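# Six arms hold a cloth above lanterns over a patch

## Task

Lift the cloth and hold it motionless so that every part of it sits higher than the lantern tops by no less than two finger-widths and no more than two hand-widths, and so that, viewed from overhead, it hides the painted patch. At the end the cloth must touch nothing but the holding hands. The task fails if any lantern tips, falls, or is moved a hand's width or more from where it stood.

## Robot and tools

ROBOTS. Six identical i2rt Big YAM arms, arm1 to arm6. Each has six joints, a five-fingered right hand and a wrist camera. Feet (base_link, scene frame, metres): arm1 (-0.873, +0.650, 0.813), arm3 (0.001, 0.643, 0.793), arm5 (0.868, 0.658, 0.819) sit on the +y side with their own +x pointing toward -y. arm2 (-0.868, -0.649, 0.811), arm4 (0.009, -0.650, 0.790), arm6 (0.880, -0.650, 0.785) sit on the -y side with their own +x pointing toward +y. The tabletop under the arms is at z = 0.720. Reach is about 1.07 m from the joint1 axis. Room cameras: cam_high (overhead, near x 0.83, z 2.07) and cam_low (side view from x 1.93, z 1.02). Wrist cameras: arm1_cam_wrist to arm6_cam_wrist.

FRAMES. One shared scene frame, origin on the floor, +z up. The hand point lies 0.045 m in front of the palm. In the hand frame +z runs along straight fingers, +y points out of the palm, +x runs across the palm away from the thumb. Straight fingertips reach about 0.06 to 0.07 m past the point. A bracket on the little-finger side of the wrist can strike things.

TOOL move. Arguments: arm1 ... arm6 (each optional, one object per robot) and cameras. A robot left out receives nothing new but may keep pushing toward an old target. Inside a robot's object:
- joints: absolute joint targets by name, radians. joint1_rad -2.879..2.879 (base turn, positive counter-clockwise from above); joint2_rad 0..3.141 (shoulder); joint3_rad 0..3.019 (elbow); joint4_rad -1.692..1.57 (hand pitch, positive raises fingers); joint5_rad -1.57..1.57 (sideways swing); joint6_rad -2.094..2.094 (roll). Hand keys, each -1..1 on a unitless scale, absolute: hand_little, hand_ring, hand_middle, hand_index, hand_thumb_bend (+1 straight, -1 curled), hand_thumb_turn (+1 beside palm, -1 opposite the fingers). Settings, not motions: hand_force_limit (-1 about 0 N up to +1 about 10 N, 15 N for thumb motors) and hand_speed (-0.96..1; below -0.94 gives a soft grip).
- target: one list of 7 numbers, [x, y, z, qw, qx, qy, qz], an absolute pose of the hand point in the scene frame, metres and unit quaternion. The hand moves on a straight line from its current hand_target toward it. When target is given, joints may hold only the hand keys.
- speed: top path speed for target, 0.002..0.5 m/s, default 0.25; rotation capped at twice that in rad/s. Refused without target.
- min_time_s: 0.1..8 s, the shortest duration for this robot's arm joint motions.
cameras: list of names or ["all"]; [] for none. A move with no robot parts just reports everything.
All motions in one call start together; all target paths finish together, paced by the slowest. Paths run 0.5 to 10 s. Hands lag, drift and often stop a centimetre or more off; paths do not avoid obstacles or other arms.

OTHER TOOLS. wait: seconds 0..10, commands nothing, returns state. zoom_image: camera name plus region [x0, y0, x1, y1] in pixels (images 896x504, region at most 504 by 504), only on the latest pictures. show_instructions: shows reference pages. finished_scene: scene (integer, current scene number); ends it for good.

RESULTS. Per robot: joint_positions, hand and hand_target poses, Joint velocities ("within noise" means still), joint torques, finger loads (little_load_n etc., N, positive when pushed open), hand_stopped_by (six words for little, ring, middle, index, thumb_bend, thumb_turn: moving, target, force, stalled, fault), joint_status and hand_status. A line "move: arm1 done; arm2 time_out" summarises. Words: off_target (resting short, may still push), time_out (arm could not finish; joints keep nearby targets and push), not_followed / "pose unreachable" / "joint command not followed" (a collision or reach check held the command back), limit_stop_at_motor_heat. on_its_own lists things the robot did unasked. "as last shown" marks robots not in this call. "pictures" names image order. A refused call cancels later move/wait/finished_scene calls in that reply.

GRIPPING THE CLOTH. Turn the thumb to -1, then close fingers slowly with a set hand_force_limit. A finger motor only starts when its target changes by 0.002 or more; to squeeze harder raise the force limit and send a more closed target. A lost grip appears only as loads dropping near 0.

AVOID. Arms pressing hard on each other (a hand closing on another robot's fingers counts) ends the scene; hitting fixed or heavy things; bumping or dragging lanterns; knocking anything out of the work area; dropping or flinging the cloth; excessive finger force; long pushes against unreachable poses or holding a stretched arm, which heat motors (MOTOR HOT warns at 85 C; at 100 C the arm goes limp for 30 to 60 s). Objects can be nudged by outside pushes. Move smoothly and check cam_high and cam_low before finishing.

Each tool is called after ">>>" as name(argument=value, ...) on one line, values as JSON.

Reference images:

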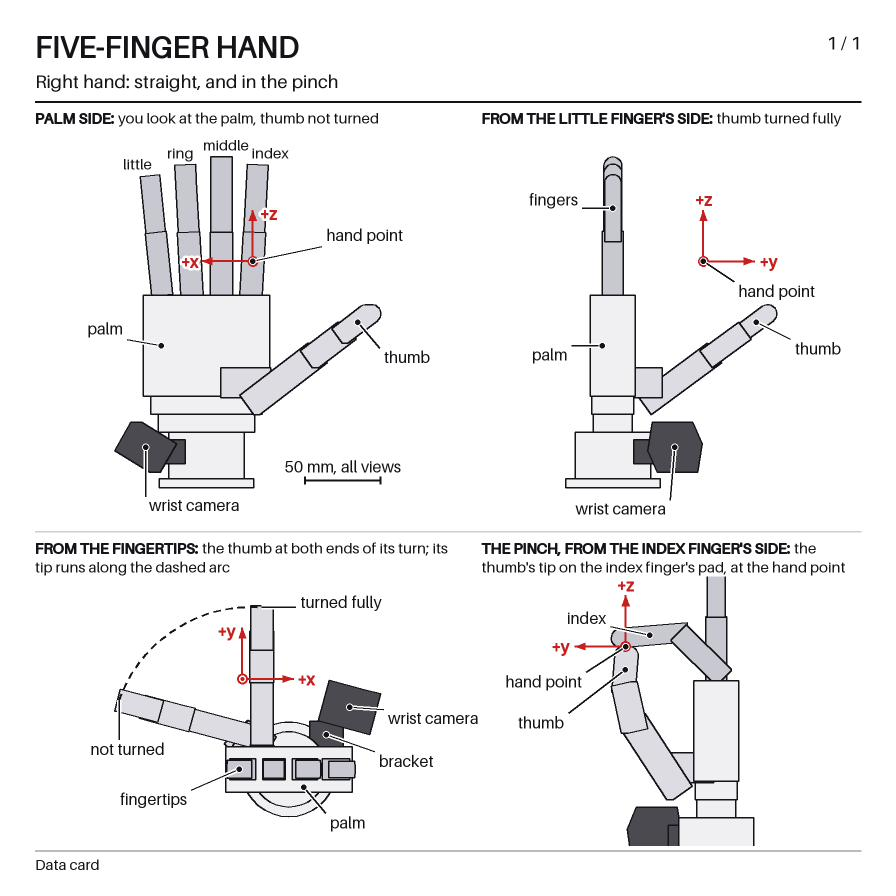

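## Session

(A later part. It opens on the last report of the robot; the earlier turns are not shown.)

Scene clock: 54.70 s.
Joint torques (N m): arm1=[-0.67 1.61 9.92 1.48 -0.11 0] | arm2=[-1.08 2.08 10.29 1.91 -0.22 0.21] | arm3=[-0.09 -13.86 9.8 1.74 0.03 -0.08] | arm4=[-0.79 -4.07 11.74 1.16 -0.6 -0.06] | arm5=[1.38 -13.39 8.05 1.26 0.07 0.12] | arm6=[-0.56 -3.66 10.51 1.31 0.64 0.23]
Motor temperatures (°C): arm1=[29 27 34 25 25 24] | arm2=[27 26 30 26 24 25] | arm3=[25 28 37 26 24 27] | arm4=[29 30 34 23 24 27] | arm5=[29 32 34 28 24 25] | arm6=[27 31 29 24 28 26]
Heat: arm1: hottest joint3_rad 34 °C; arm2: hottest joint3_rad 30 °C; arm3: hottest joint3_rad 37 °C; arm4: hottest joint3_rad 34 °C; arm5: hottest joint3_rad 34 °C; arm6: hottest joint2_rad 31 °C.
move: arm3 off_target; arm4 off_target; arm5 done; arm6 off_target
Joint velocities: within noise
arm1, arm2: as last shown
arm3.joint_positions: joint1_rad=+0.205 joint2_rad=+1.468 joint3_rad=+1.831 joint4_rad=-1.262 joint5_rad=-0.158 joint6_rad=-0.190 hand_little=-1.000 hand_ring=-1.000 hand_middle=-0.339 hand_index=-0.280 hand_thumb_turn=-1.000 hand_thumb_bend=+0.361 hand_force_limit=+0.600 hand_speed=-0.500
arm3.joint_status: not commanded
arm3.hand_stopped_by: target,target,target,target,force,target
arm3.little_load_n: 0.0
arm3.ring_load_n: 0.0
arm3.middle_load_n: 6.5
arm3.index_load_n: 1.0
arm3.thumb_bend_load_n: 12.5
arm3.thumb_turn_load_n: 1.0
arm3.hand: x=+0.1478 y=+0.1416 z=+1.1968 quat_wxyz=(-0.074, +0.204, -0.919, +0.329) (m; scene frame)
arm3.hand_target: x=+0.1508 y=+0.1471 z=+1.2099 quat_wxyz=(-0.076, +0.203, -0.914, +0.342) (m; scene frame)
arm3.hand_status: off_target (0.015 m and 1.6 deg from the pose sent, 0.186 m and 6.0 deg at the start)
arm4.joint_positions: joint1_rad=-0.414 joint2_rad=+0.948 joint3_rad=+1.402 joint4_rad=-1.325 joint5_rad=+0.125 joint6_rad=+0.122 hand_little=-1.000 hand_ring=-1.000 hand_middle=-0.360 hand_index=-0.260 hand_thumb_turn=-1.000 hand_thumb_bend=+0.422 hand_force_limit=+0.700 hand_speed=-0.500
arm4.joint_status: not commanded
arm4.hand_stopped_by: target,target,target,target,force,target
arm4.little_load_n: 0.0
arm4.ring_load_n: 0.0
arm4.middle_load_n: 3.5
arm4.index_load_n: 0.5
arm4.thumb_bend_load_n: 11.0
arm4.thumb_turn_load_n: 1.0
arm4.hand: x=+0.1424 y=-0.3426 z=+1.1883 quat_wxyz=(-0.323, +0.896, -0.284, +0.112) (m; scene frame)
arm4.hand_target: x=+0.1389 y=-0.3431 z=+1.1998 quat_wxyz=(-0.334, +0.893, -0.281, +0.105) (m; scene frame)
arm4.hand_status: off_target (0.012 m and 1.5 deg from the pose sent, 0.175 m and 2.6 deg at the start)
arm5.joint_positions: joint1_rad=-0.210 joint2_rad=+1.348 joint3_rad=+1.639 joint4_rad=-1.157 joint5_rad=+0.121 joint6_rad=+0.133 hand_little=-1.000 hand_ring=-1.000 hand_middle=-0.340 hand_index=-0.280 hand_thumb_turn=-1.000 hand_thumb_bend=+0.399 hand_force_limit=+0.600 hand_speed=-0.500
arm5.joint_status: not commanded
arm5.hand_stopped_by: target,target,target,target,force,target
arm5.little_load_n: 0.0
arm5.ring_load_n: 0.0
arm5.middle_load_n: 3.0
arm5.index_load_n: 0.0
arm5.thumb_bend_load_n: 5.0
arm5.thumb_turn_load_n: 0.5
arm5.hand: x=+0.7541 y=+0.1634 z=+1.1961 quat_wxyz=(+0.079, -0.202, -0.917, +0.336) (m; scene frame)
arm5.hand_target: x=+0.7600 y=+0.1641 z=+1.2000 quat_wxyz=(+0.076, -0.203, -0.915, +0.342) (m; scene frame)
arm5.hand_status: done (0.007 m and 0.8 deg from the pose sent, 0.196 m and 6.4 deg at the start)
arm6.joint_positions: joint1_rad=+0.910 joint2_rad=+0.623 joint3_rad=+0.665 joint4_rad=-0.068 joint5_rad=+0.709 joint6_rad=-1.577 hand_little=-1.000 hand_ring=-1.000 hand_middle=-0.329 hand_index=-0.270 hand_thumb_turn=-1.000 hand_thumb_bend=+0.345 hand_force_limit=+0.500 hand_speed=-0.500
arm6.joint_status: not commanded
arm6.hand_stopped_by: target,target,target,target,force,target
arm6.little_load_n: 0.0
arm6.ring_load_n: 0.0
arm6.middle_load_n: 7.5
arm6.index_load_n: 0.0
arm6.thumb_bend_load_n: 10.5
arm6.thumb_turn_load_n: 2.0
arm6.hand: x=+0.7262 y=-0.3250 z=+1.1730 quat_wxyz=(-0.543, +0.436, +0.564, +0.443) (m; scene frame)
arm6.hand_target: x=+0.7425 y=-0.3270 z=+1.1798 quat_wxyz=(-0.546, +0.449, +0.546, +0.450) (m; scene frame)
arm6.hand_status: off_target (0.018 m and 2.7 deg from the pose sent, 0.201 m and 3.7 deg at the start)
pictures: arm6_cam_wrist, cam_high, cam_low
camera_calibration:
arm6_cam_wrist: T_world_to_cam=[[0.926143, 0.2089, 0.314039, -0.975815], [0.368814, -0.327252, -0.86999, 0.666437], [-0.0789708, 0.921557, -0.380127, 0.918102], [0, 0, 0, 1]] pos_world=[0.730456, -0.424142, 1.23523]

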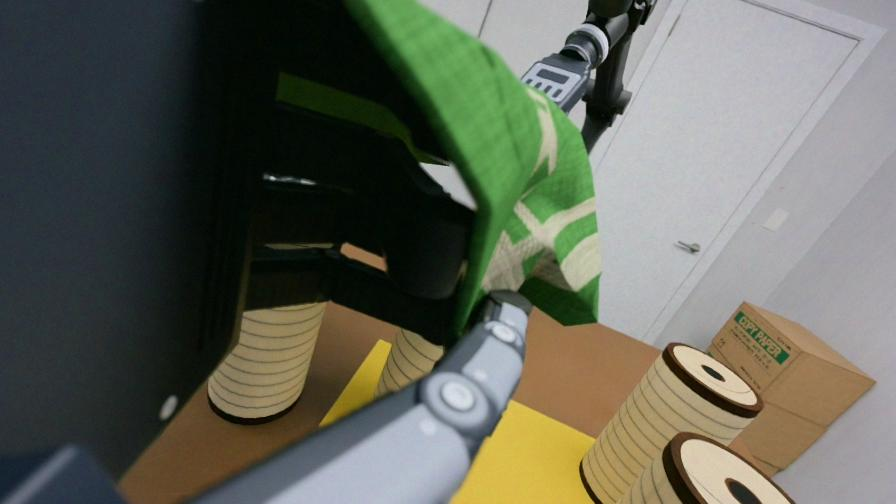

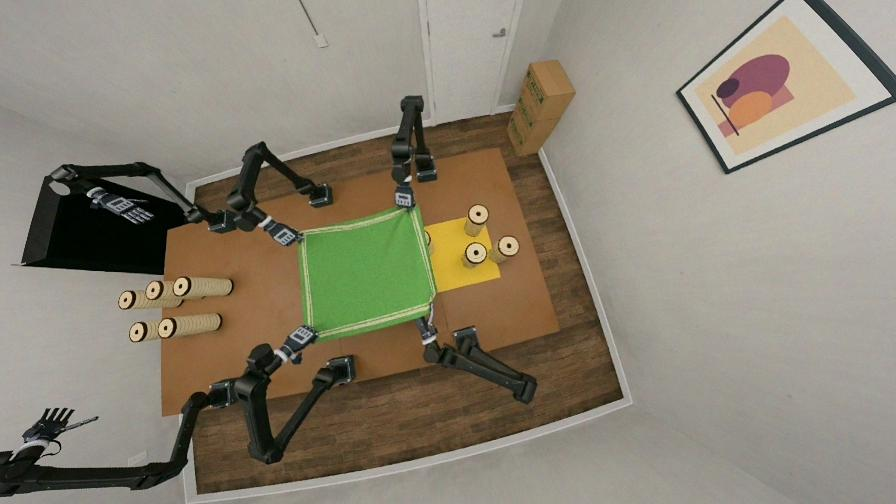

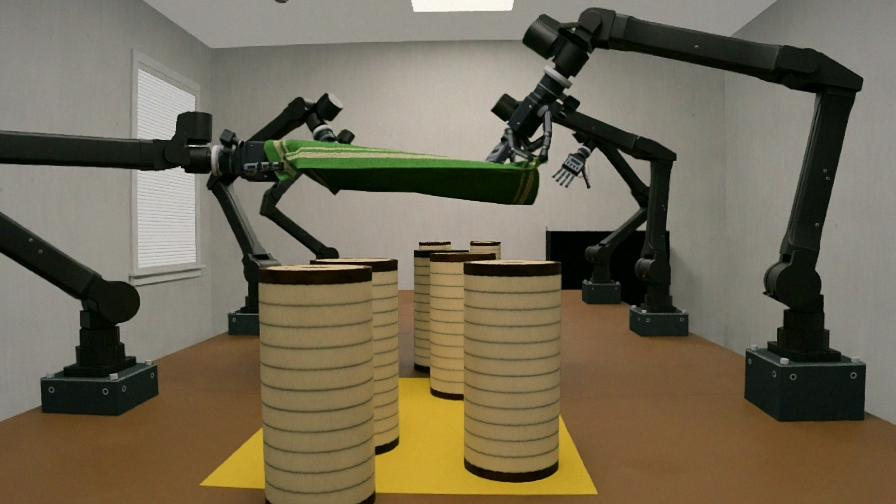

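>>> move(arm3={"target": [0.313, 0.178, 1.21, 0.09064, -0.24243, 0.90476, -0.33828], "speed": 0.15}, arm4={"target": [0.297, -0.323, 1.20, 0.33212, -0.88827, 0.29721, -0.11112], "speed": 0.15}, arm5={"target": [0.922, 0.176, 1.19, -0.05479, 0.14653, 0.92515, -0.34591], "speed": 0.15}, arm6={"target": [0.912, -0.321, 1.16, 0.6786, -0.4525, -0.4522, -0.3611], "speed": 0.15}, cameras=["cam_high", "cam_low"])

>>> move(arm3={"target": [0.464, 0.198, 1.20, 0.10531, -0.28166, 0.89332, -0.33401], "speed": 0.15}, arm4={"target": [0.448, -0.303, 1.19, 0.33013, -0.88295, 0.31267, -0.11691], "speed": 0.15}, arm5={"target": [1.081, 0.188, 1.18, -0.03357, 0.08977, 0.93236, -0.3486], "speed": 0.15}, arm6={"target": [1.064, -0.316, 1.15, 0.7917, -0.439, -0.3389, -0.256], "speed": 0.15}, cameras=["cam_high", "cam_low", "arm5_cam_wrist", "arm6_cam_wrist"])

Scene clock: 58.83 s.
Joint torques (N m): arm1=[-0.67 1.49 9.94 1.48 -0.11 0] | arm2=[-1.08 2.14 10.3 1.89 -0.22 0.21] | arm3=[0.32 -12.69 13 0.36 -0.16 -0.11] | arm4=[-0.73 -9 13.82 0.2 -0.02 -0.11] | arm5=[1.49 -12.28 8.23 0.64 0.1 0.17] | arm6=[-0.15 2.73 9.58 2.48 0.55 0.16]
Motor temperatures (°C): arm1=[29 27 34 25 25 24] | arm2=[27 26 31 26 24 25] | arm3=[25 28 38 26 24 27] | arm4=[29 30 35 23 24 27] | arm5=[29 32 34 28 24 25] | arm6=[27 31 29 24 28 26]
Heat: arm1: hottest joint3_rad 34 °C; arm2: hottest joint3_rad 31 °C; arm3: hottest joint3_rad 38 °C; arm4: hottest joint3_rad 35 °C; arm5: hottest joint3_rad 34 °C; arm6: hottest joint2_rad 31 °C.
move: arm3 off_target; arm4 off_target; arm5 done; arm6 done
Joint velocities: within noise
arm1, arm2: as last shown
arm3.joint_positions: joint1_rad=+0.540 joint2_rad=+1.532 joint3_rad=+1.883 joint4_rad=-1.221 joint5_rad=+0.015 joint6_rad=+0.004 hand_little=-1.000 hand_ring=-1.000 hand_middle=-0.339 hand_index=-0.280 hand_thumb_turn=-1.000 hand_thumb_bend=+0.361 hand_force_limit=+0.600 hand_speed=-0.500
arm3.joint_status: not commanded
arm3.hand_stopped_by: target,target,target,target,force,target
arm3.little_load_n: 0.0
arm3.ring_load_n: 0.0
arm3.middle_load_n: 6.0
arm3.index_load_n: 2.0
arm3.thumb_bend_load_n: 12.5
arm3.thumb_turn_load_n: 1.5
arm3.hand: x=+0.3065 y=+0.1720 z=+1.1916 quat_wxyz=(-0.083, +0.240, -0.908, +0.333) (m; scene frame)
arm3.hand_target: x=+0.3126 y=+0.1783 z=+1.2097 quat_wxyz=(-0.091, +0.242, -0.905, +0.339) (m; scene frame)
arm3.hand_status: off_target (0.020 m and 1.2 deg from the pose sent, 0.170 m and 5.2 deg at the start)
arm4.joint_positions: joint1_rad=-0.795 joint2_rad=+1.219 joint3_rad=+1.557 joint4_rad=-1.215 joint5_rad=-0.121 joint6_rad=-0.131 hand_little=-1.000 hand_ring=-1.000 hand_middle=-0.360 hand_index=-0.260 hand_thumb_turn=-1.000 hand_thumb_bend=+0.422 hand_force_limit=+0.700 hand_speed=-0.500
arm4.joint_status: not commanded
arm4.hand_stopped_by: target,target,target,target,force,target
arm4.little_load_n: 0.0
arm4.ring_load_n: 0.0
arm4.middle_load_n: 4.5
arm4.index_load_n: 0.0
arm4.thumb_bend_load_n: 11.0
arm4.thumb_turn_load_n: 2.0
arm4.hand: x=+0.3006 y=-0.3189 z=+1.1784 quat_wxyz=(-0.323, +0.891, -0.301, +0.105) (m; scene frame)
arm4.hand_target: x=+0.2967 y=-0.3232 z=+1.1995 quat_wxyz=(-0.332, +0.888, -0.297, +0.111) (m; scene frame)
arm4.hand_status: off_target (0.022 m and 1.4 deg from the pose sent, 0.156 m and 2.0 deg at the start)
arm5.joint_positions: joint1_rad=+0.164 joint2_rad=+1.292 joint3_rad=+1.564 joint4_rad=-1.164 joint5_rad=+0.287 joint6_rad=+0.326 hand_little=-1.000 hand_ring=-1.000 hand_middle=-0.340 hand_index=-0.280 hand_thumb_turn=-1.000 hand_thumb_bend=+0.399 hand_force_limit=+0.600 hand_speed=-0.500
arm5.joint_status: not commanded
arm5.hand_stopped_by: target,target,target,target,force,target
arm5.little_load_n: 0.0
arm5.ring_load_n: 0.0
arm5.middle_load_n: 3.5
arm5.index_load_n: 0.0
arm5.thumb_bend_load_n: 4.5
arm5.thumb_turn_load_n: 0.0
arm5.hand: x=+0.9161 y=+0.1707 z=+1.1876 quat_wxyz=(+0.060, -0.145, -0.925, +0.347) (m; scene frame)
arm5.hand_target: x=+0.9218 y=+0.1760 z=+1.1901 quat_wxyz=(+0.055, -0.147, -0.925, +0.346) (m; scene frame)
arm5.hand_status: done (0.008 m and 0.7 deg from the pose sent, 0.169 m and 7.1 deg at the start)
arm6.joint_positions: joint1_rad=-0.342 joint2_rad=+0.307 joint3_rad=+0.471 joint4_rad=+0.048 joint5_rad=-0.630 joint6_rad=-1.146 hand_little=-1.000 hand_ring=-1.000 hand_middle=-0.329 hand_index=-0.270 hand_thumb_turn=-1.000 hand_thumb_bend=+0.345 hand_force_limit=+0.500 hand_speed=-0.500
arm6.joint_status: not commanded
arm6.hand_stopped_by: target,target,target,target,force,target
arm6.little_load_n: 0.0
arm6.ring_load_n: -0.5
arm6.middle_load_n: 10.0
arm6.index_load_n: 0.0
arm6.thumb_bend_load_n: 9.5
arm6.thumb_turn_load_n: 2.0
arm6.hand: x=+0.9023 y=-0.3232 z=+1.1600 quat_wxyz=(-0.681, +0.448, +0.461, +0.350) (m; scene frame)
arm6.hand_target: x=+0.9119 y=-0.3213 z=+1.1600 quat_wxyz=(-0.678, +0.453, +0.452, +0.361) (m; scene frame)
arm6.hand_status: done (0.010 m and 1.8 deg from the pose sent, 0.186 m and 22.3 deg at the start)
pictures: cam_high, cam_low

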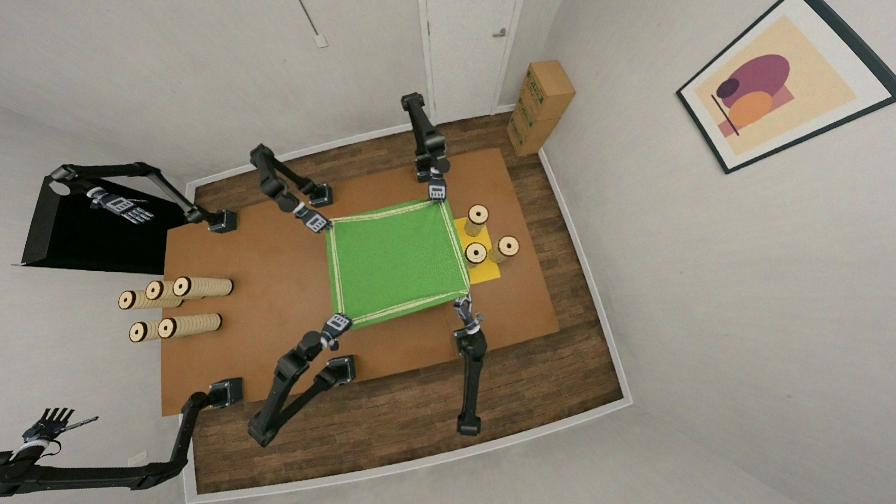

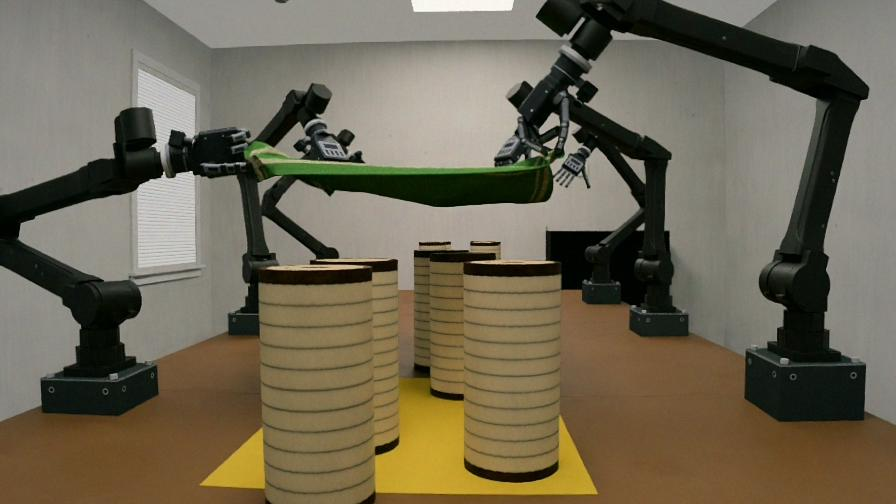

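Scene clock: 61.53 s.
Joint torques (N m): arm1=[-0.67 1.55 9.92 1.46 -0.11 0.01] | arm2=[-1.08 1.96 10.29 1.89 -0.22 0.2] | arm3=[1.03 -15.27 13.37 0.39 -0.08 -0.08] | arm4=[-1.55 -13.74 14.42 0.25 -0.16 -0.18] | arm5=[1.73 -11.22 11.77 0.43 0.2 0.15] | arm6=[-0.91 -2.26 11.52 0.88 1.38 0.09]
Motor temperatures (°C): arm1=[29 27 34 25 25 24] | arm2=[27 26 31 26 24 25] | arm3=[25 28 38 26 24 27] | arm4=[29 30 35 23 24 27] | arm5=[28 31 35 28 24 25] | arm6=[27 30 30 24 28 26]
Heat: arm1: hottest joint3_rad 34 °C; arm2: hottest joint3_rad 31 °C; arm3: hottest joint3_rad 38 °C; arm4: hottest joint3_rad 35 °C; arm5: hottest joint3_rad 35 °C; arm6: hottest joint2_rad 30 °C.
move: arm3 off_target; arm4 off_target; arm5 off_target; arm6 off_target
Joint velocities: within noise
arm1, arm2: as last shown
arm3.joint_positions: joint1_rad=+0.775 joint2_rad=+1.750 joint3_rad=+2.139 joint4_rad=-1.263 joint5_rad=+0.115 joint6_rad=+0.118 hand_little=-1.000 hand_ring=-1.000 hand_middle=-0.339 hand_index=-0.280 hand_thumb_turn=-1.000 hand_thumb_bend=+0.361 hand_force_limit=+0.600 hand_speed=-0.500
arm3.joint_status: not commanded
arm3.hand_stopped_by: target,target,target,target,force,target
arm3.little_load_n: 0.0
arm3.ring_load_n: 0.5
arm3.middle_load_n: 6.5
arm3.index_load_n: 2.0
arm3.thumb_bend_load_n: 12.5
arm3.thumb_turn_load_n: 1.0
arm3.hand: x=+0.4534 y=+0.1893 z=+1.1845 quat_wxyz=(-0.096, +0.278, -0.897, +0.331) (m; scene frame)
arm3.hand_target: x=+0.4636 y=+0.1984 z=+1.1997 quat_wxyz=(-0.106, +0.282, -0.893, +0.335) (m; scene frame)
arm3.hand_status: off_target (0.021 m and 1.3 deg from the pose sent, 0.160 m and 5.7 deg at the start)
arm4.joint_positions: joint1_rad=-0.961 joint2_rad=+1.542 joint3_rad=+1.854 joint4_rad=-1.204 joint5_rad=-0.211 joint6_rad=-0.233 hand_little=-1.000 hand_ring=-1.000 hand_middle=-0.360 hand_index=-0.260 hand_thumb_turn=-1.000 hand_thumb_bend=+0.422 hand_force_limit=+0.700 hand_speed=-0.500
arm4.joint_status: not commanded
arm4.hand_stopped_by: target,target,target,target,force,target
arm4.little_load_n: 0.0
arm4.ring_load_n: 0.0
arm4.middle_load_n: 4.5
arm4.index_load_n: 0.0
arm4.thumb_bend_load_n: 11.0
arm4.thumb_turn_load_n: 1.5
arm4.hand: x=+0.4451 y=-0.2972 z=+1.1687 quat_wxyz=(-0.323, +0.886, -0.316, +0.108) (m; scene frame)
arm4.hand_target: x=+0.4474 y=-0.3031 z=+1.1895 quat_wxyz=(-0.330, +0.883, -0.313, +0.117) (m; scene frame)
arm4.hand_status: off_target (0.022 m and 1.4 deg from the pose sent, 0.149 m and 2.3 deg at the start)
arm5.joint_positions: joint1_rad=+0.517 joint2_rad=+1.359 joint3_rad=+1.585 joint4_rad=-1.206 joint5_rad=+0.428 joint6_rad=+0.525 hand_little=-1.000 hand_ring=-1.000 hand_middle=-0.340 hand_index=-0.280 hand_thumb_turn=-1.000 hand_thumb_bend=+0.399 hand_force_limit=+0.600 hand_speed=-0.500
arm5.joint_status: not commanded
arm5.hand_stopped_by: target,target,target,target,force,target
arm5.little_load_n: 0.0
arm5.ring_load_n: 0.0
arm5.middle_load_n: 3.0
arm5.index_load_n: 0.0
arm5.thumb_bend_load_n: 4.0
arm5.thumb_turn_load_n: 0.5
arm5.hand: x=+1.0701 y=+0.1926 z=+1.1669 quat_wxyz=(+0.043, -0.088, -0.934, +0.342) (m; scene frame)
arm5.hand_target: x=+1.0808 y=+0.1886 z=+1.1798 quat_wxyz=(+0.033, -0.090, -0.932, +0.349) (m; scene frame)
arm5.hand_status: off_target (0.018 m and 1.4 deg from the pose sent, 0.166 m and 7.0 deg at the start)
arm6.joint_positions: joint1_rad=-1.015 joint2_rad=+1.023 joint3_rad=+0.435 joint4_rad=+1.549 joint5_rad=-1.146 joint6_rad=-0.003 hand_little=-1.000 hand_ring=-1.000 hand_middle=-0.329 hand_index=-0.270 hand_thumb_turn=-1.000 hand_thumb_bend=+0.345 hand_force_limit=+0.500 hand_speed=-0.500
arm6.joint_status: not commanded
arm6.hand_stopped_by: target,target,target,target,force,target
arm6.little_load_n: 0.0
arm6.ring_load_n: 0.0
arm6.middle_load_n: 10.5
arm6.index_load_n: 0.0
arm6.thumb_bend_load_n: 9.0
arm6.thumb_turn_load_n: 1.5
arm6.hand: x=+1.0443 y=-0.3164 z=+1.1323 quat_wxyz=(-0.783, +0.465, +0.337, +0.239) (m; scene frame)
arm6.hand_target: x=+1.0626 y=-0.3164 z=+1.1498 quat_wxyz=(-0.781, +0.456, +0.334, +0.264) (m; scene frame)
arm6.hand_status: off_target (0.026 m and 3.7 deg from the pose sent, 0.162 m and 21.8 deg at the start; a joint's target at an end of its range on 29 of 81 steps)
pictures: arm5_cam_wrist, arm6_cam_wrist, cam_high, cam_low
camera_calibration:
arm5_cam_wrist: T_world_to_cam=[[-0.130054, 0.777186, -0.615685, 0.706726], [0.949801, 0.275856, 0.147585, -1.22716], [0.284541, -0.565584, -0.774049, 0.820223], [0, 0, 0, 1]] pos_world=[1.02408, 0.253166, 1.25112]
arm6_cam_wrist: T_world_to_cam=[[0.851913, 0.406253, -0.330457, -0.38975], [-0.283965, -0.171837, -0.943311, 1.33045], [-0.440008, 0.897458, -0.0310288, 0.893934], [0, 0, 0, 1]] pos_world=[1.10317, -0.415309, 1.15397]

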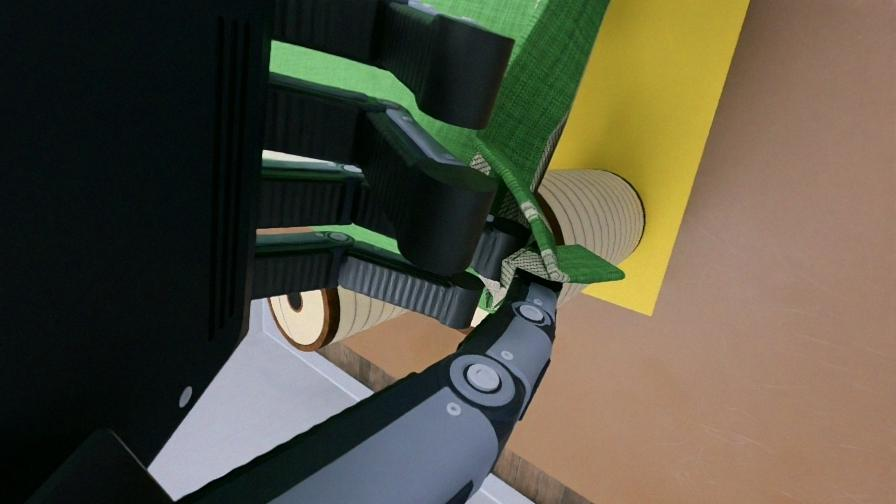

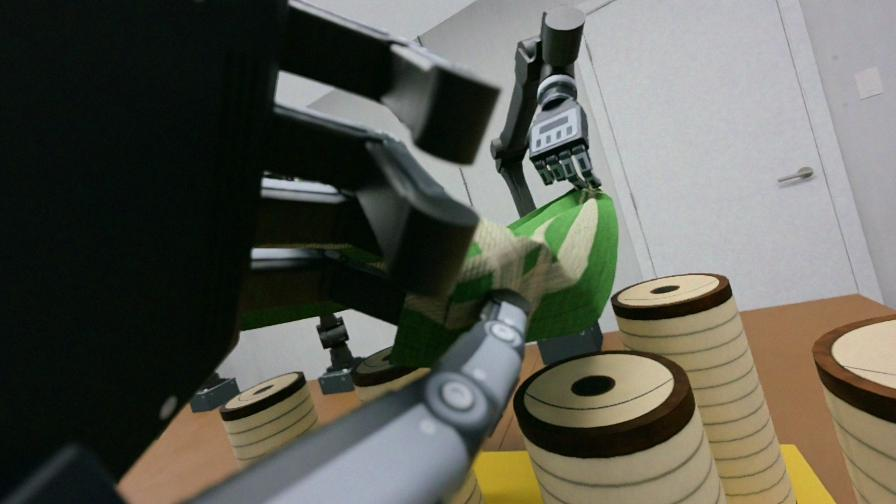

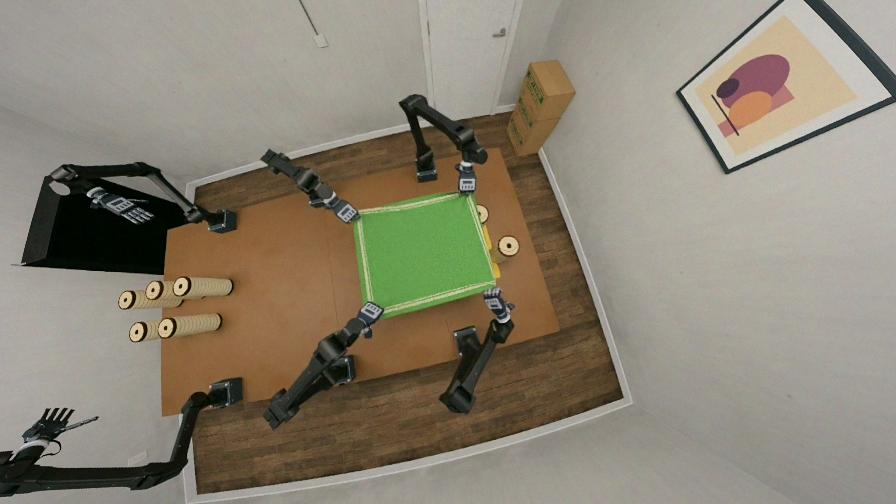

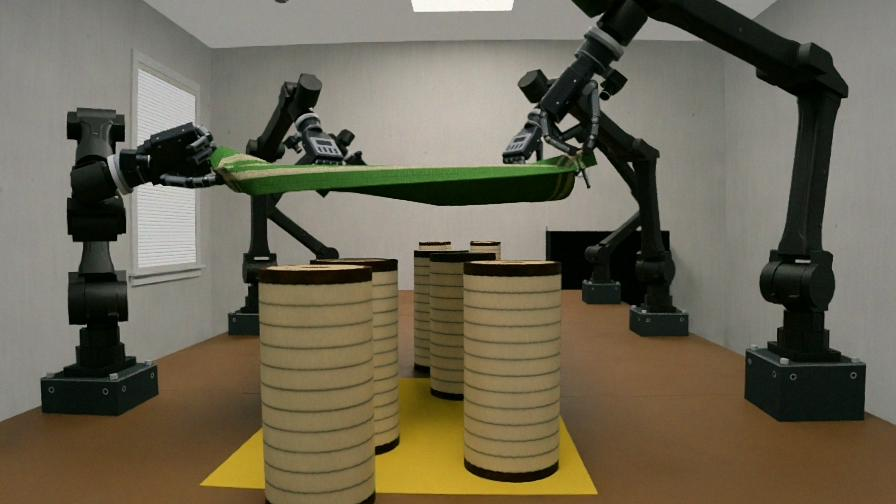

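>>> move(arm3={"target": [0.608, 0.228, 1.17, 0.11978, -0.32036, 0.88019, -0.3291], "speed": 0.12}, arm4={"target": [0.588, -0.290, 1.175, 0.3291, -0.88019, 0.32036, -0.11978], "speed": 0.12}, arm5={"target": [1.240, 0.200, 1.165, -0.01528, 0.04086, 0.93579, -0.34988], "speed": 0.12}, arm6={"target": [1.218, -0.313, 1.16, 0.837, -0.4265, -0.279, -0.1993], "speed": 0.12}, cameras=["arm3_cam_wrist", "arm4_cam_wrist", "arm5_cam_wrist", "arm6_cam_wrist", "cam_high", "cam_low"])

>>> zoom_image(camera="cam_high", region=[350, 150, 560, 340])

Scene clock: 64.47 s.
Joint torques (N m): arm1=[-0.67 1.55 9.92 1.47 -0.11 0] | arm2=[-0.97 2.02 10.3 1.89 -0.22 0.21] | arm3=[1.61 -19.25 12.83 0.03 -0.19 -0.11] | arm4=[-1.85 -18.67 13.97 -0.08 -0.18 -0.16] | arm5=[1.9 -14.68 11.73 0.46 0.23 0.18] | arm6=[-2.02 -6.65 12.01 0.8 1.42 -0.03]
Motor temperatures (°C): arm1=[29 27 34 25 25 24] | arm2=[27 26 31 26 24 25] | arm3=[25 28 38 26 24 27] | arm4=[29 31 36 23 24 27] | arm5=[28 31 35 28 24 25] | arm6=[27 30 30 24 28 26]
Heat: arm1: hottest joint3_rad 34 °C; arm2: hottest joint3_rad 31 °C; arm3: hottest joint3_rad 38 °C; arm4: hottest joint3_rad 36 °C; arm5: hottest joint3_rad 35 °C; arm6: hottest joint2_rad 30 °C.
move: arm3 off_target; arm4 off_target; arm5 off_target; arm6 off_target
Joint velocities: within noise
arm1.joint_positions: joint1_rad=+0.425 joint2_rad=+0.624 joint3_rad=+1.422 joint4_rad=-1.550 joint5_rad=-0.178 joint6_rad=-1.016 hand_little=+1.000 hand_ring=+1.000 hand_middle=+1.000 hand_index=+1.000 hand_thumb_turn=+1.000 hand_thumb_bend=+1.000 hand_force_limit=+0.000 hand_speed=-0.800
arm1.joint_status: not commanded
arm1.hand_stopped_by: target,target,target,target,target,target
arm1.little_load_n: 0.0
arm1.ring_load_n: 0.0
arm1.middle_load_n: 0.0
arm1.index_load_n: 0.0
arm1.thumb_bend_load_n: 0.0
arm1.thumb_turn_load_n: 0.0
arm1.hand: x=-0.7936 y=+0.4867 z=+1.2649 quat_wxyz=(+0.044, +0.630, -0.665, +0.398) (m; scene frame)
arm1.hand_target: x=-0.7936 y=+0.4870 z=+1.2735 quat_wxyz=(+0.047, +0.628, -0.661, +0.408) (m; scene frame)
arm1.hand_status: not commanded
arm2.joint_positions: joint1_rad=+0.737 joint2_rad=+0.649 joint3_rad=+1.414 joint4_rad=-1.351 joint5_rad=-0.238 joint6_rad=-1.366 hand_little=+1.000 hand_ring=+1.000 hand_middle=+1.000 hand_index=+1.000 hand_thumb_turn=+1.000 hand_thumb_bend=+1.000 hand_force_limit=+0.000 hand_speed=-0.800
arm2.joint_status: not commanded
arm2.hand_stopped_by: target,target,target,target,target,target
arm2.little_load_n: 0.0
arm2.ring_load_n: 0.0
arm2.middle_load_n: 0.0
arm2.index_load_n: 0.0
arm2.thumb_bend_load_n: 0.0
arm2.thumb_turn_load_n: 0.0
arm2.hand: x=-1.0179 y=-0.4579 z=+1.3011 quat_wxyz=(-0.478, +0.403, +0.778, +0.055) (m; scene frame)
arm2.hand_target: x=-1.0174 y=-0.4585 z=+1.3137 quat_wxyz=(-0.490, +0.398, +0.773, +0.060) (m; scene frame)
arm2.hand_status: not commanded
arm3.joint_positions: joint1_rad=+0.947 joint2_rad=+2.086 joint3_rad=+2.590 joint4_rad=-1.374 joint5_rad=+0.180 joint6_rad=+0.192 hand_little=-1.000 hand_ring=-1.000 hand_middle=-0.339 hand_index=-0.280 hand_thumb_turn=-1.000 hand_thumb_bend=+0.361 hand_force_limit=+0.600 hand_speed=-0.500
arm3.joint_status: not commanded
arm3.hand_stopped_by: target,target,target,target,force,target
arm3.little_load_n: 0.0
arm3.ring_load_n: 0.0
arm3.middle_load_n: 6.5
arm3.index_load_n: 3.0
arm3.thumb_bend_load_n: 12.5
arm3.thumb_turn_load_n: 1.5
arm3.hand: x=+0.5967 y=+0.2090 z=+1.1607 quat_wxyz=(-0.111, +0.310, -0.883, +0.334) (m; scene frame)
arm3.hand_target: x=+0.6073 y=+0.2281 z=+1.1699 quat_wxyz=(-0.121, +0.320, -0.880, +0.330) (m; scene frame)
arm3.hand_status: off_target (0.024 m and 1.7 deg from the pose sent, 0.160 m and 5.9 deg at the start)
arm4.joint_positions: joint1_rad=-1.061 joint2_rad=+1.943 joint3_rad=+2.378 joint4_rad=-1.328 joint5_rad=-0.267 joint6_rad=-0.302 hand_little=-1.000 hand_ring=-1.000 hand_middle=-0.360 hand_index=-0.260 hand_thumb_turn=-1.000 hand_thumb_bend=+0.422 hand_force_limit=+0.700 hand_speed=-0.500
arm4.joint_status: not commanded
arm4.hand_stopped_by: target,target,target,target,force,target
arm4.little_load_n: 0.0
arm4.ring_load_n: 0.5
arm4.middle_load_n: 5.0
arm4.index_load_n: 0.5
arm4.thumb_bend_load_n: 11.5
arm4.thumb_turn_load_n: 2.0
arm4.hand: x=+0.5855 y=-0.2796 z=+1.1602 quat_wxyz=(-0.328, +0.882, -0.319, +0.114) (m; scene frame)
arm4.hand_target: x=+0.5875 y=-0.2899 z=+1.1747 quat_wxyz=(-0.330, +0.880, -0.320, +0.120) (m; scene frame)
arm4.hand_status: off_target (0.018 m and 0.7 deg from the pose sent, 0.143 m and 1.8 deg at the start)
arm5.joint_positions: joint1_rad=+0.790 joint2_rad=+1.573 joint3_rad=+1.789 joint4_rad=-1.270 joint5_rad=+0.522 joint6_rad=+0.682 hand_little=-1.000 hand_ring=-1.000 hand_middle=-0.340 hand_index=-0.280 hand_thumb_turn=-1.000 hand_thumb_bend=+0.399 hand_force_limit=+0.600 hand_speed=-0.500
arm5.joint_status: not commanded
arm5.hand_stopped_by: target,target,target,target,force,target
arm5.little_load_n: 0.0
arm5.ring_load_n: 0.0
arm5.middle_load_n: 3.5
arm5.index_load_n: 0.0
arm5.thumb_bend_load_n: 4.5
arm5.thumb_turn_load_n: 0.5
arm5.hand: x=+1.2251 y=+0.2017 z=+1.1548 quat_wxyz=(+0.028, -0.038, -0.937, +0.346) (m; scene frame)
arm5.hand_target: x=+1.2395 y=+0.2004 z=+1.1651 quat_wxyz=(+0.015, -0.041, -0.936, +0.350) (m; scene frame)
arm5.hand_status: off_target (0.018 m and 1.6 deg from the pose sent, 0.170 m and 6.3 deg at the start)
arm6.joint_positions: joint1_rad=-1.191 joint2_rad=+1.331 joint3_rad=+0.739 joint4_rad=+1.553 joint5_rad=-1.173 joint6_rad=+0.226 hand_little=-1.000 hand_ring=-1.000 hand_middle=-0.329 hand_index=-0.270 hand_thumb_turn=-1.000 hand_thumb_bend=+0.345 hand_force_limit=+0.500 hand_speed=-0.500
arm6.joint_status: not commanded
arm6.hand_stopped_by: target,target,target,target,force,target
arm6.little_load_n: 0.0
arm6.ring_load_n: 0.0
arm6.middle_load_n: 12.0
arm6.index_load_n: 0.0
arm6.thumb_bend_load_n: 8.5
arm6.thumb_turn_load_n: 0.5
arm6.hand: x=+1.1875 y=-0.3060 z=+1.1475 quat_wxyz=(-0.785, +0.529, +0.246, +0.211) (m; scene frame)
arm6.hand_target: x=+1.2160 y=-0.3139 z=+1.1598 quat_wxyz=(-0.781, +0.522, +0.241, +0.244) (m; scene frame)
arm6.hand_status: off_target (0.034 m and 13.8 deg from the pose sent, 0.176 m and 11.0 deg at the start; a joint's target at an end of its range on 76 of 76 steps)
pictures: arm3_cam_wrist, arm4_cam_wrist, arm5_cam_wrist, arm6_cam_wrist, cam_high, cam_low
camera_calibration:
arm3_cam_wrist: T_world_to_cam=[[-0.63136, 0.449923, -0.631628, 1.01748], [0.274422, 0.891411, 0.360666, -0.788688], [0.725312, 0.0543776, -0.68627, 0.46326], [0, 0, 0, 1]] pos_world=[0.522824, 0.220065, 1.24504]
arm4_cam_wrist: T_world_to_cam=[[-0.263175, -0.721434, -0.640525, 0.695922], [-0.964453, 0.180304, 0.193188, 0.400394], [-0.0238829, 0.668598, -0.743241, 1.17751], [0, 0, 0, 1]] pos_world=[0.597432, -0.357409, 1.24358]
arm5_cam_wrist: T_world_to_cam=[[-0.214064, 0.757504, -0.616737, 0.820468], [0.91633, 0.374451, 0.141867, -1.34733], [0.338402, -0.534766, -0.77428, 0.699964], [0, 0, 0, 1]] pos_world=[1.17336, 0.257317, 1.23912]
arm6_cam_wrist: T_world_to_cam=[[0.796291, 0.30542, -0.522148, -0.255745], [-0.480294, -0.205535, -0.852686, 1.50602], [-0.367747, 0.929771, -0.0169746, 0.856127], [0, 0, 0, 1]] pos_world=[1.24182, -0.408353, 1.16516]

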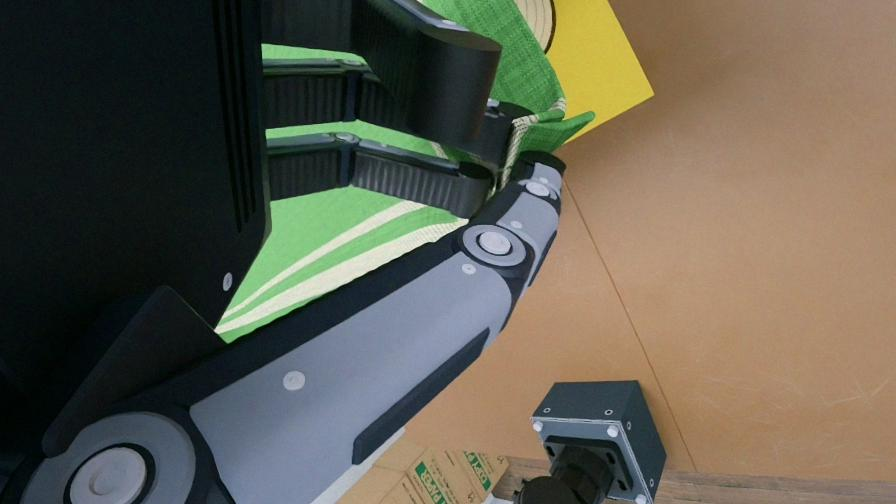

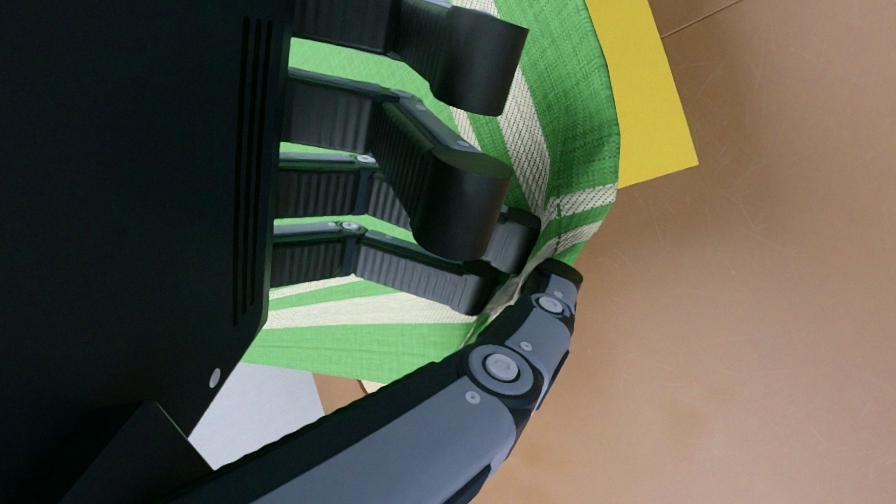

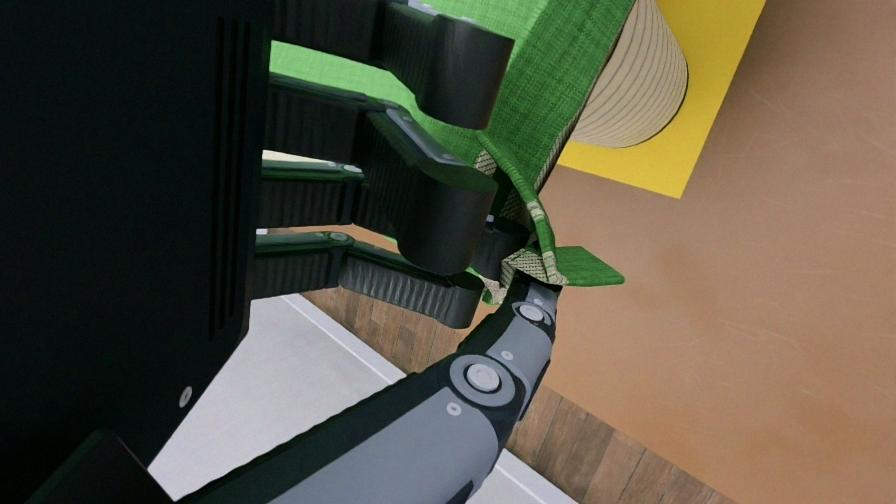

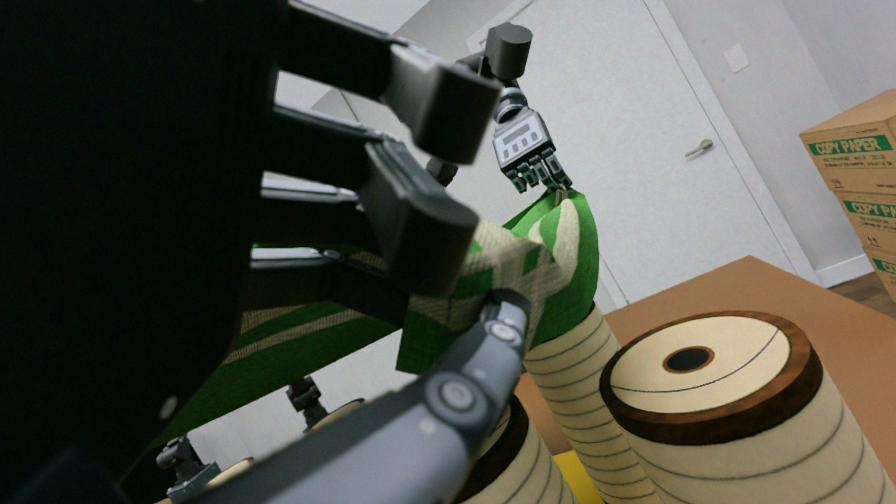

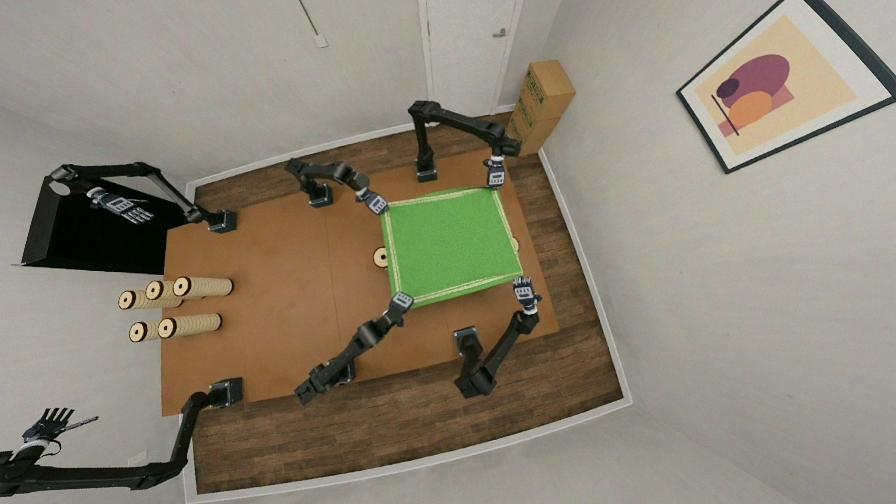

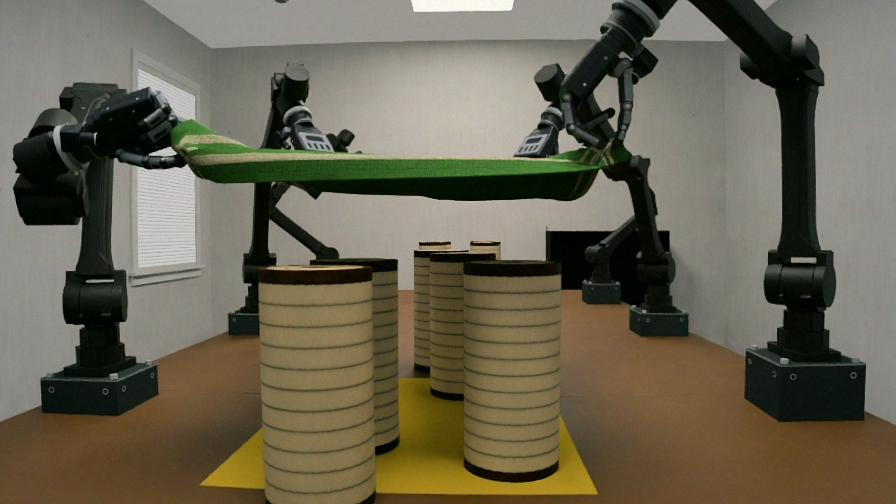

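Scaled by 2.400 from the camera's 896x504 image, which has a finer 1280x720 frame.

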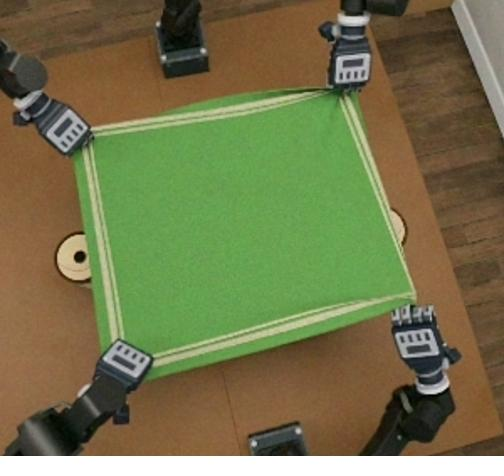

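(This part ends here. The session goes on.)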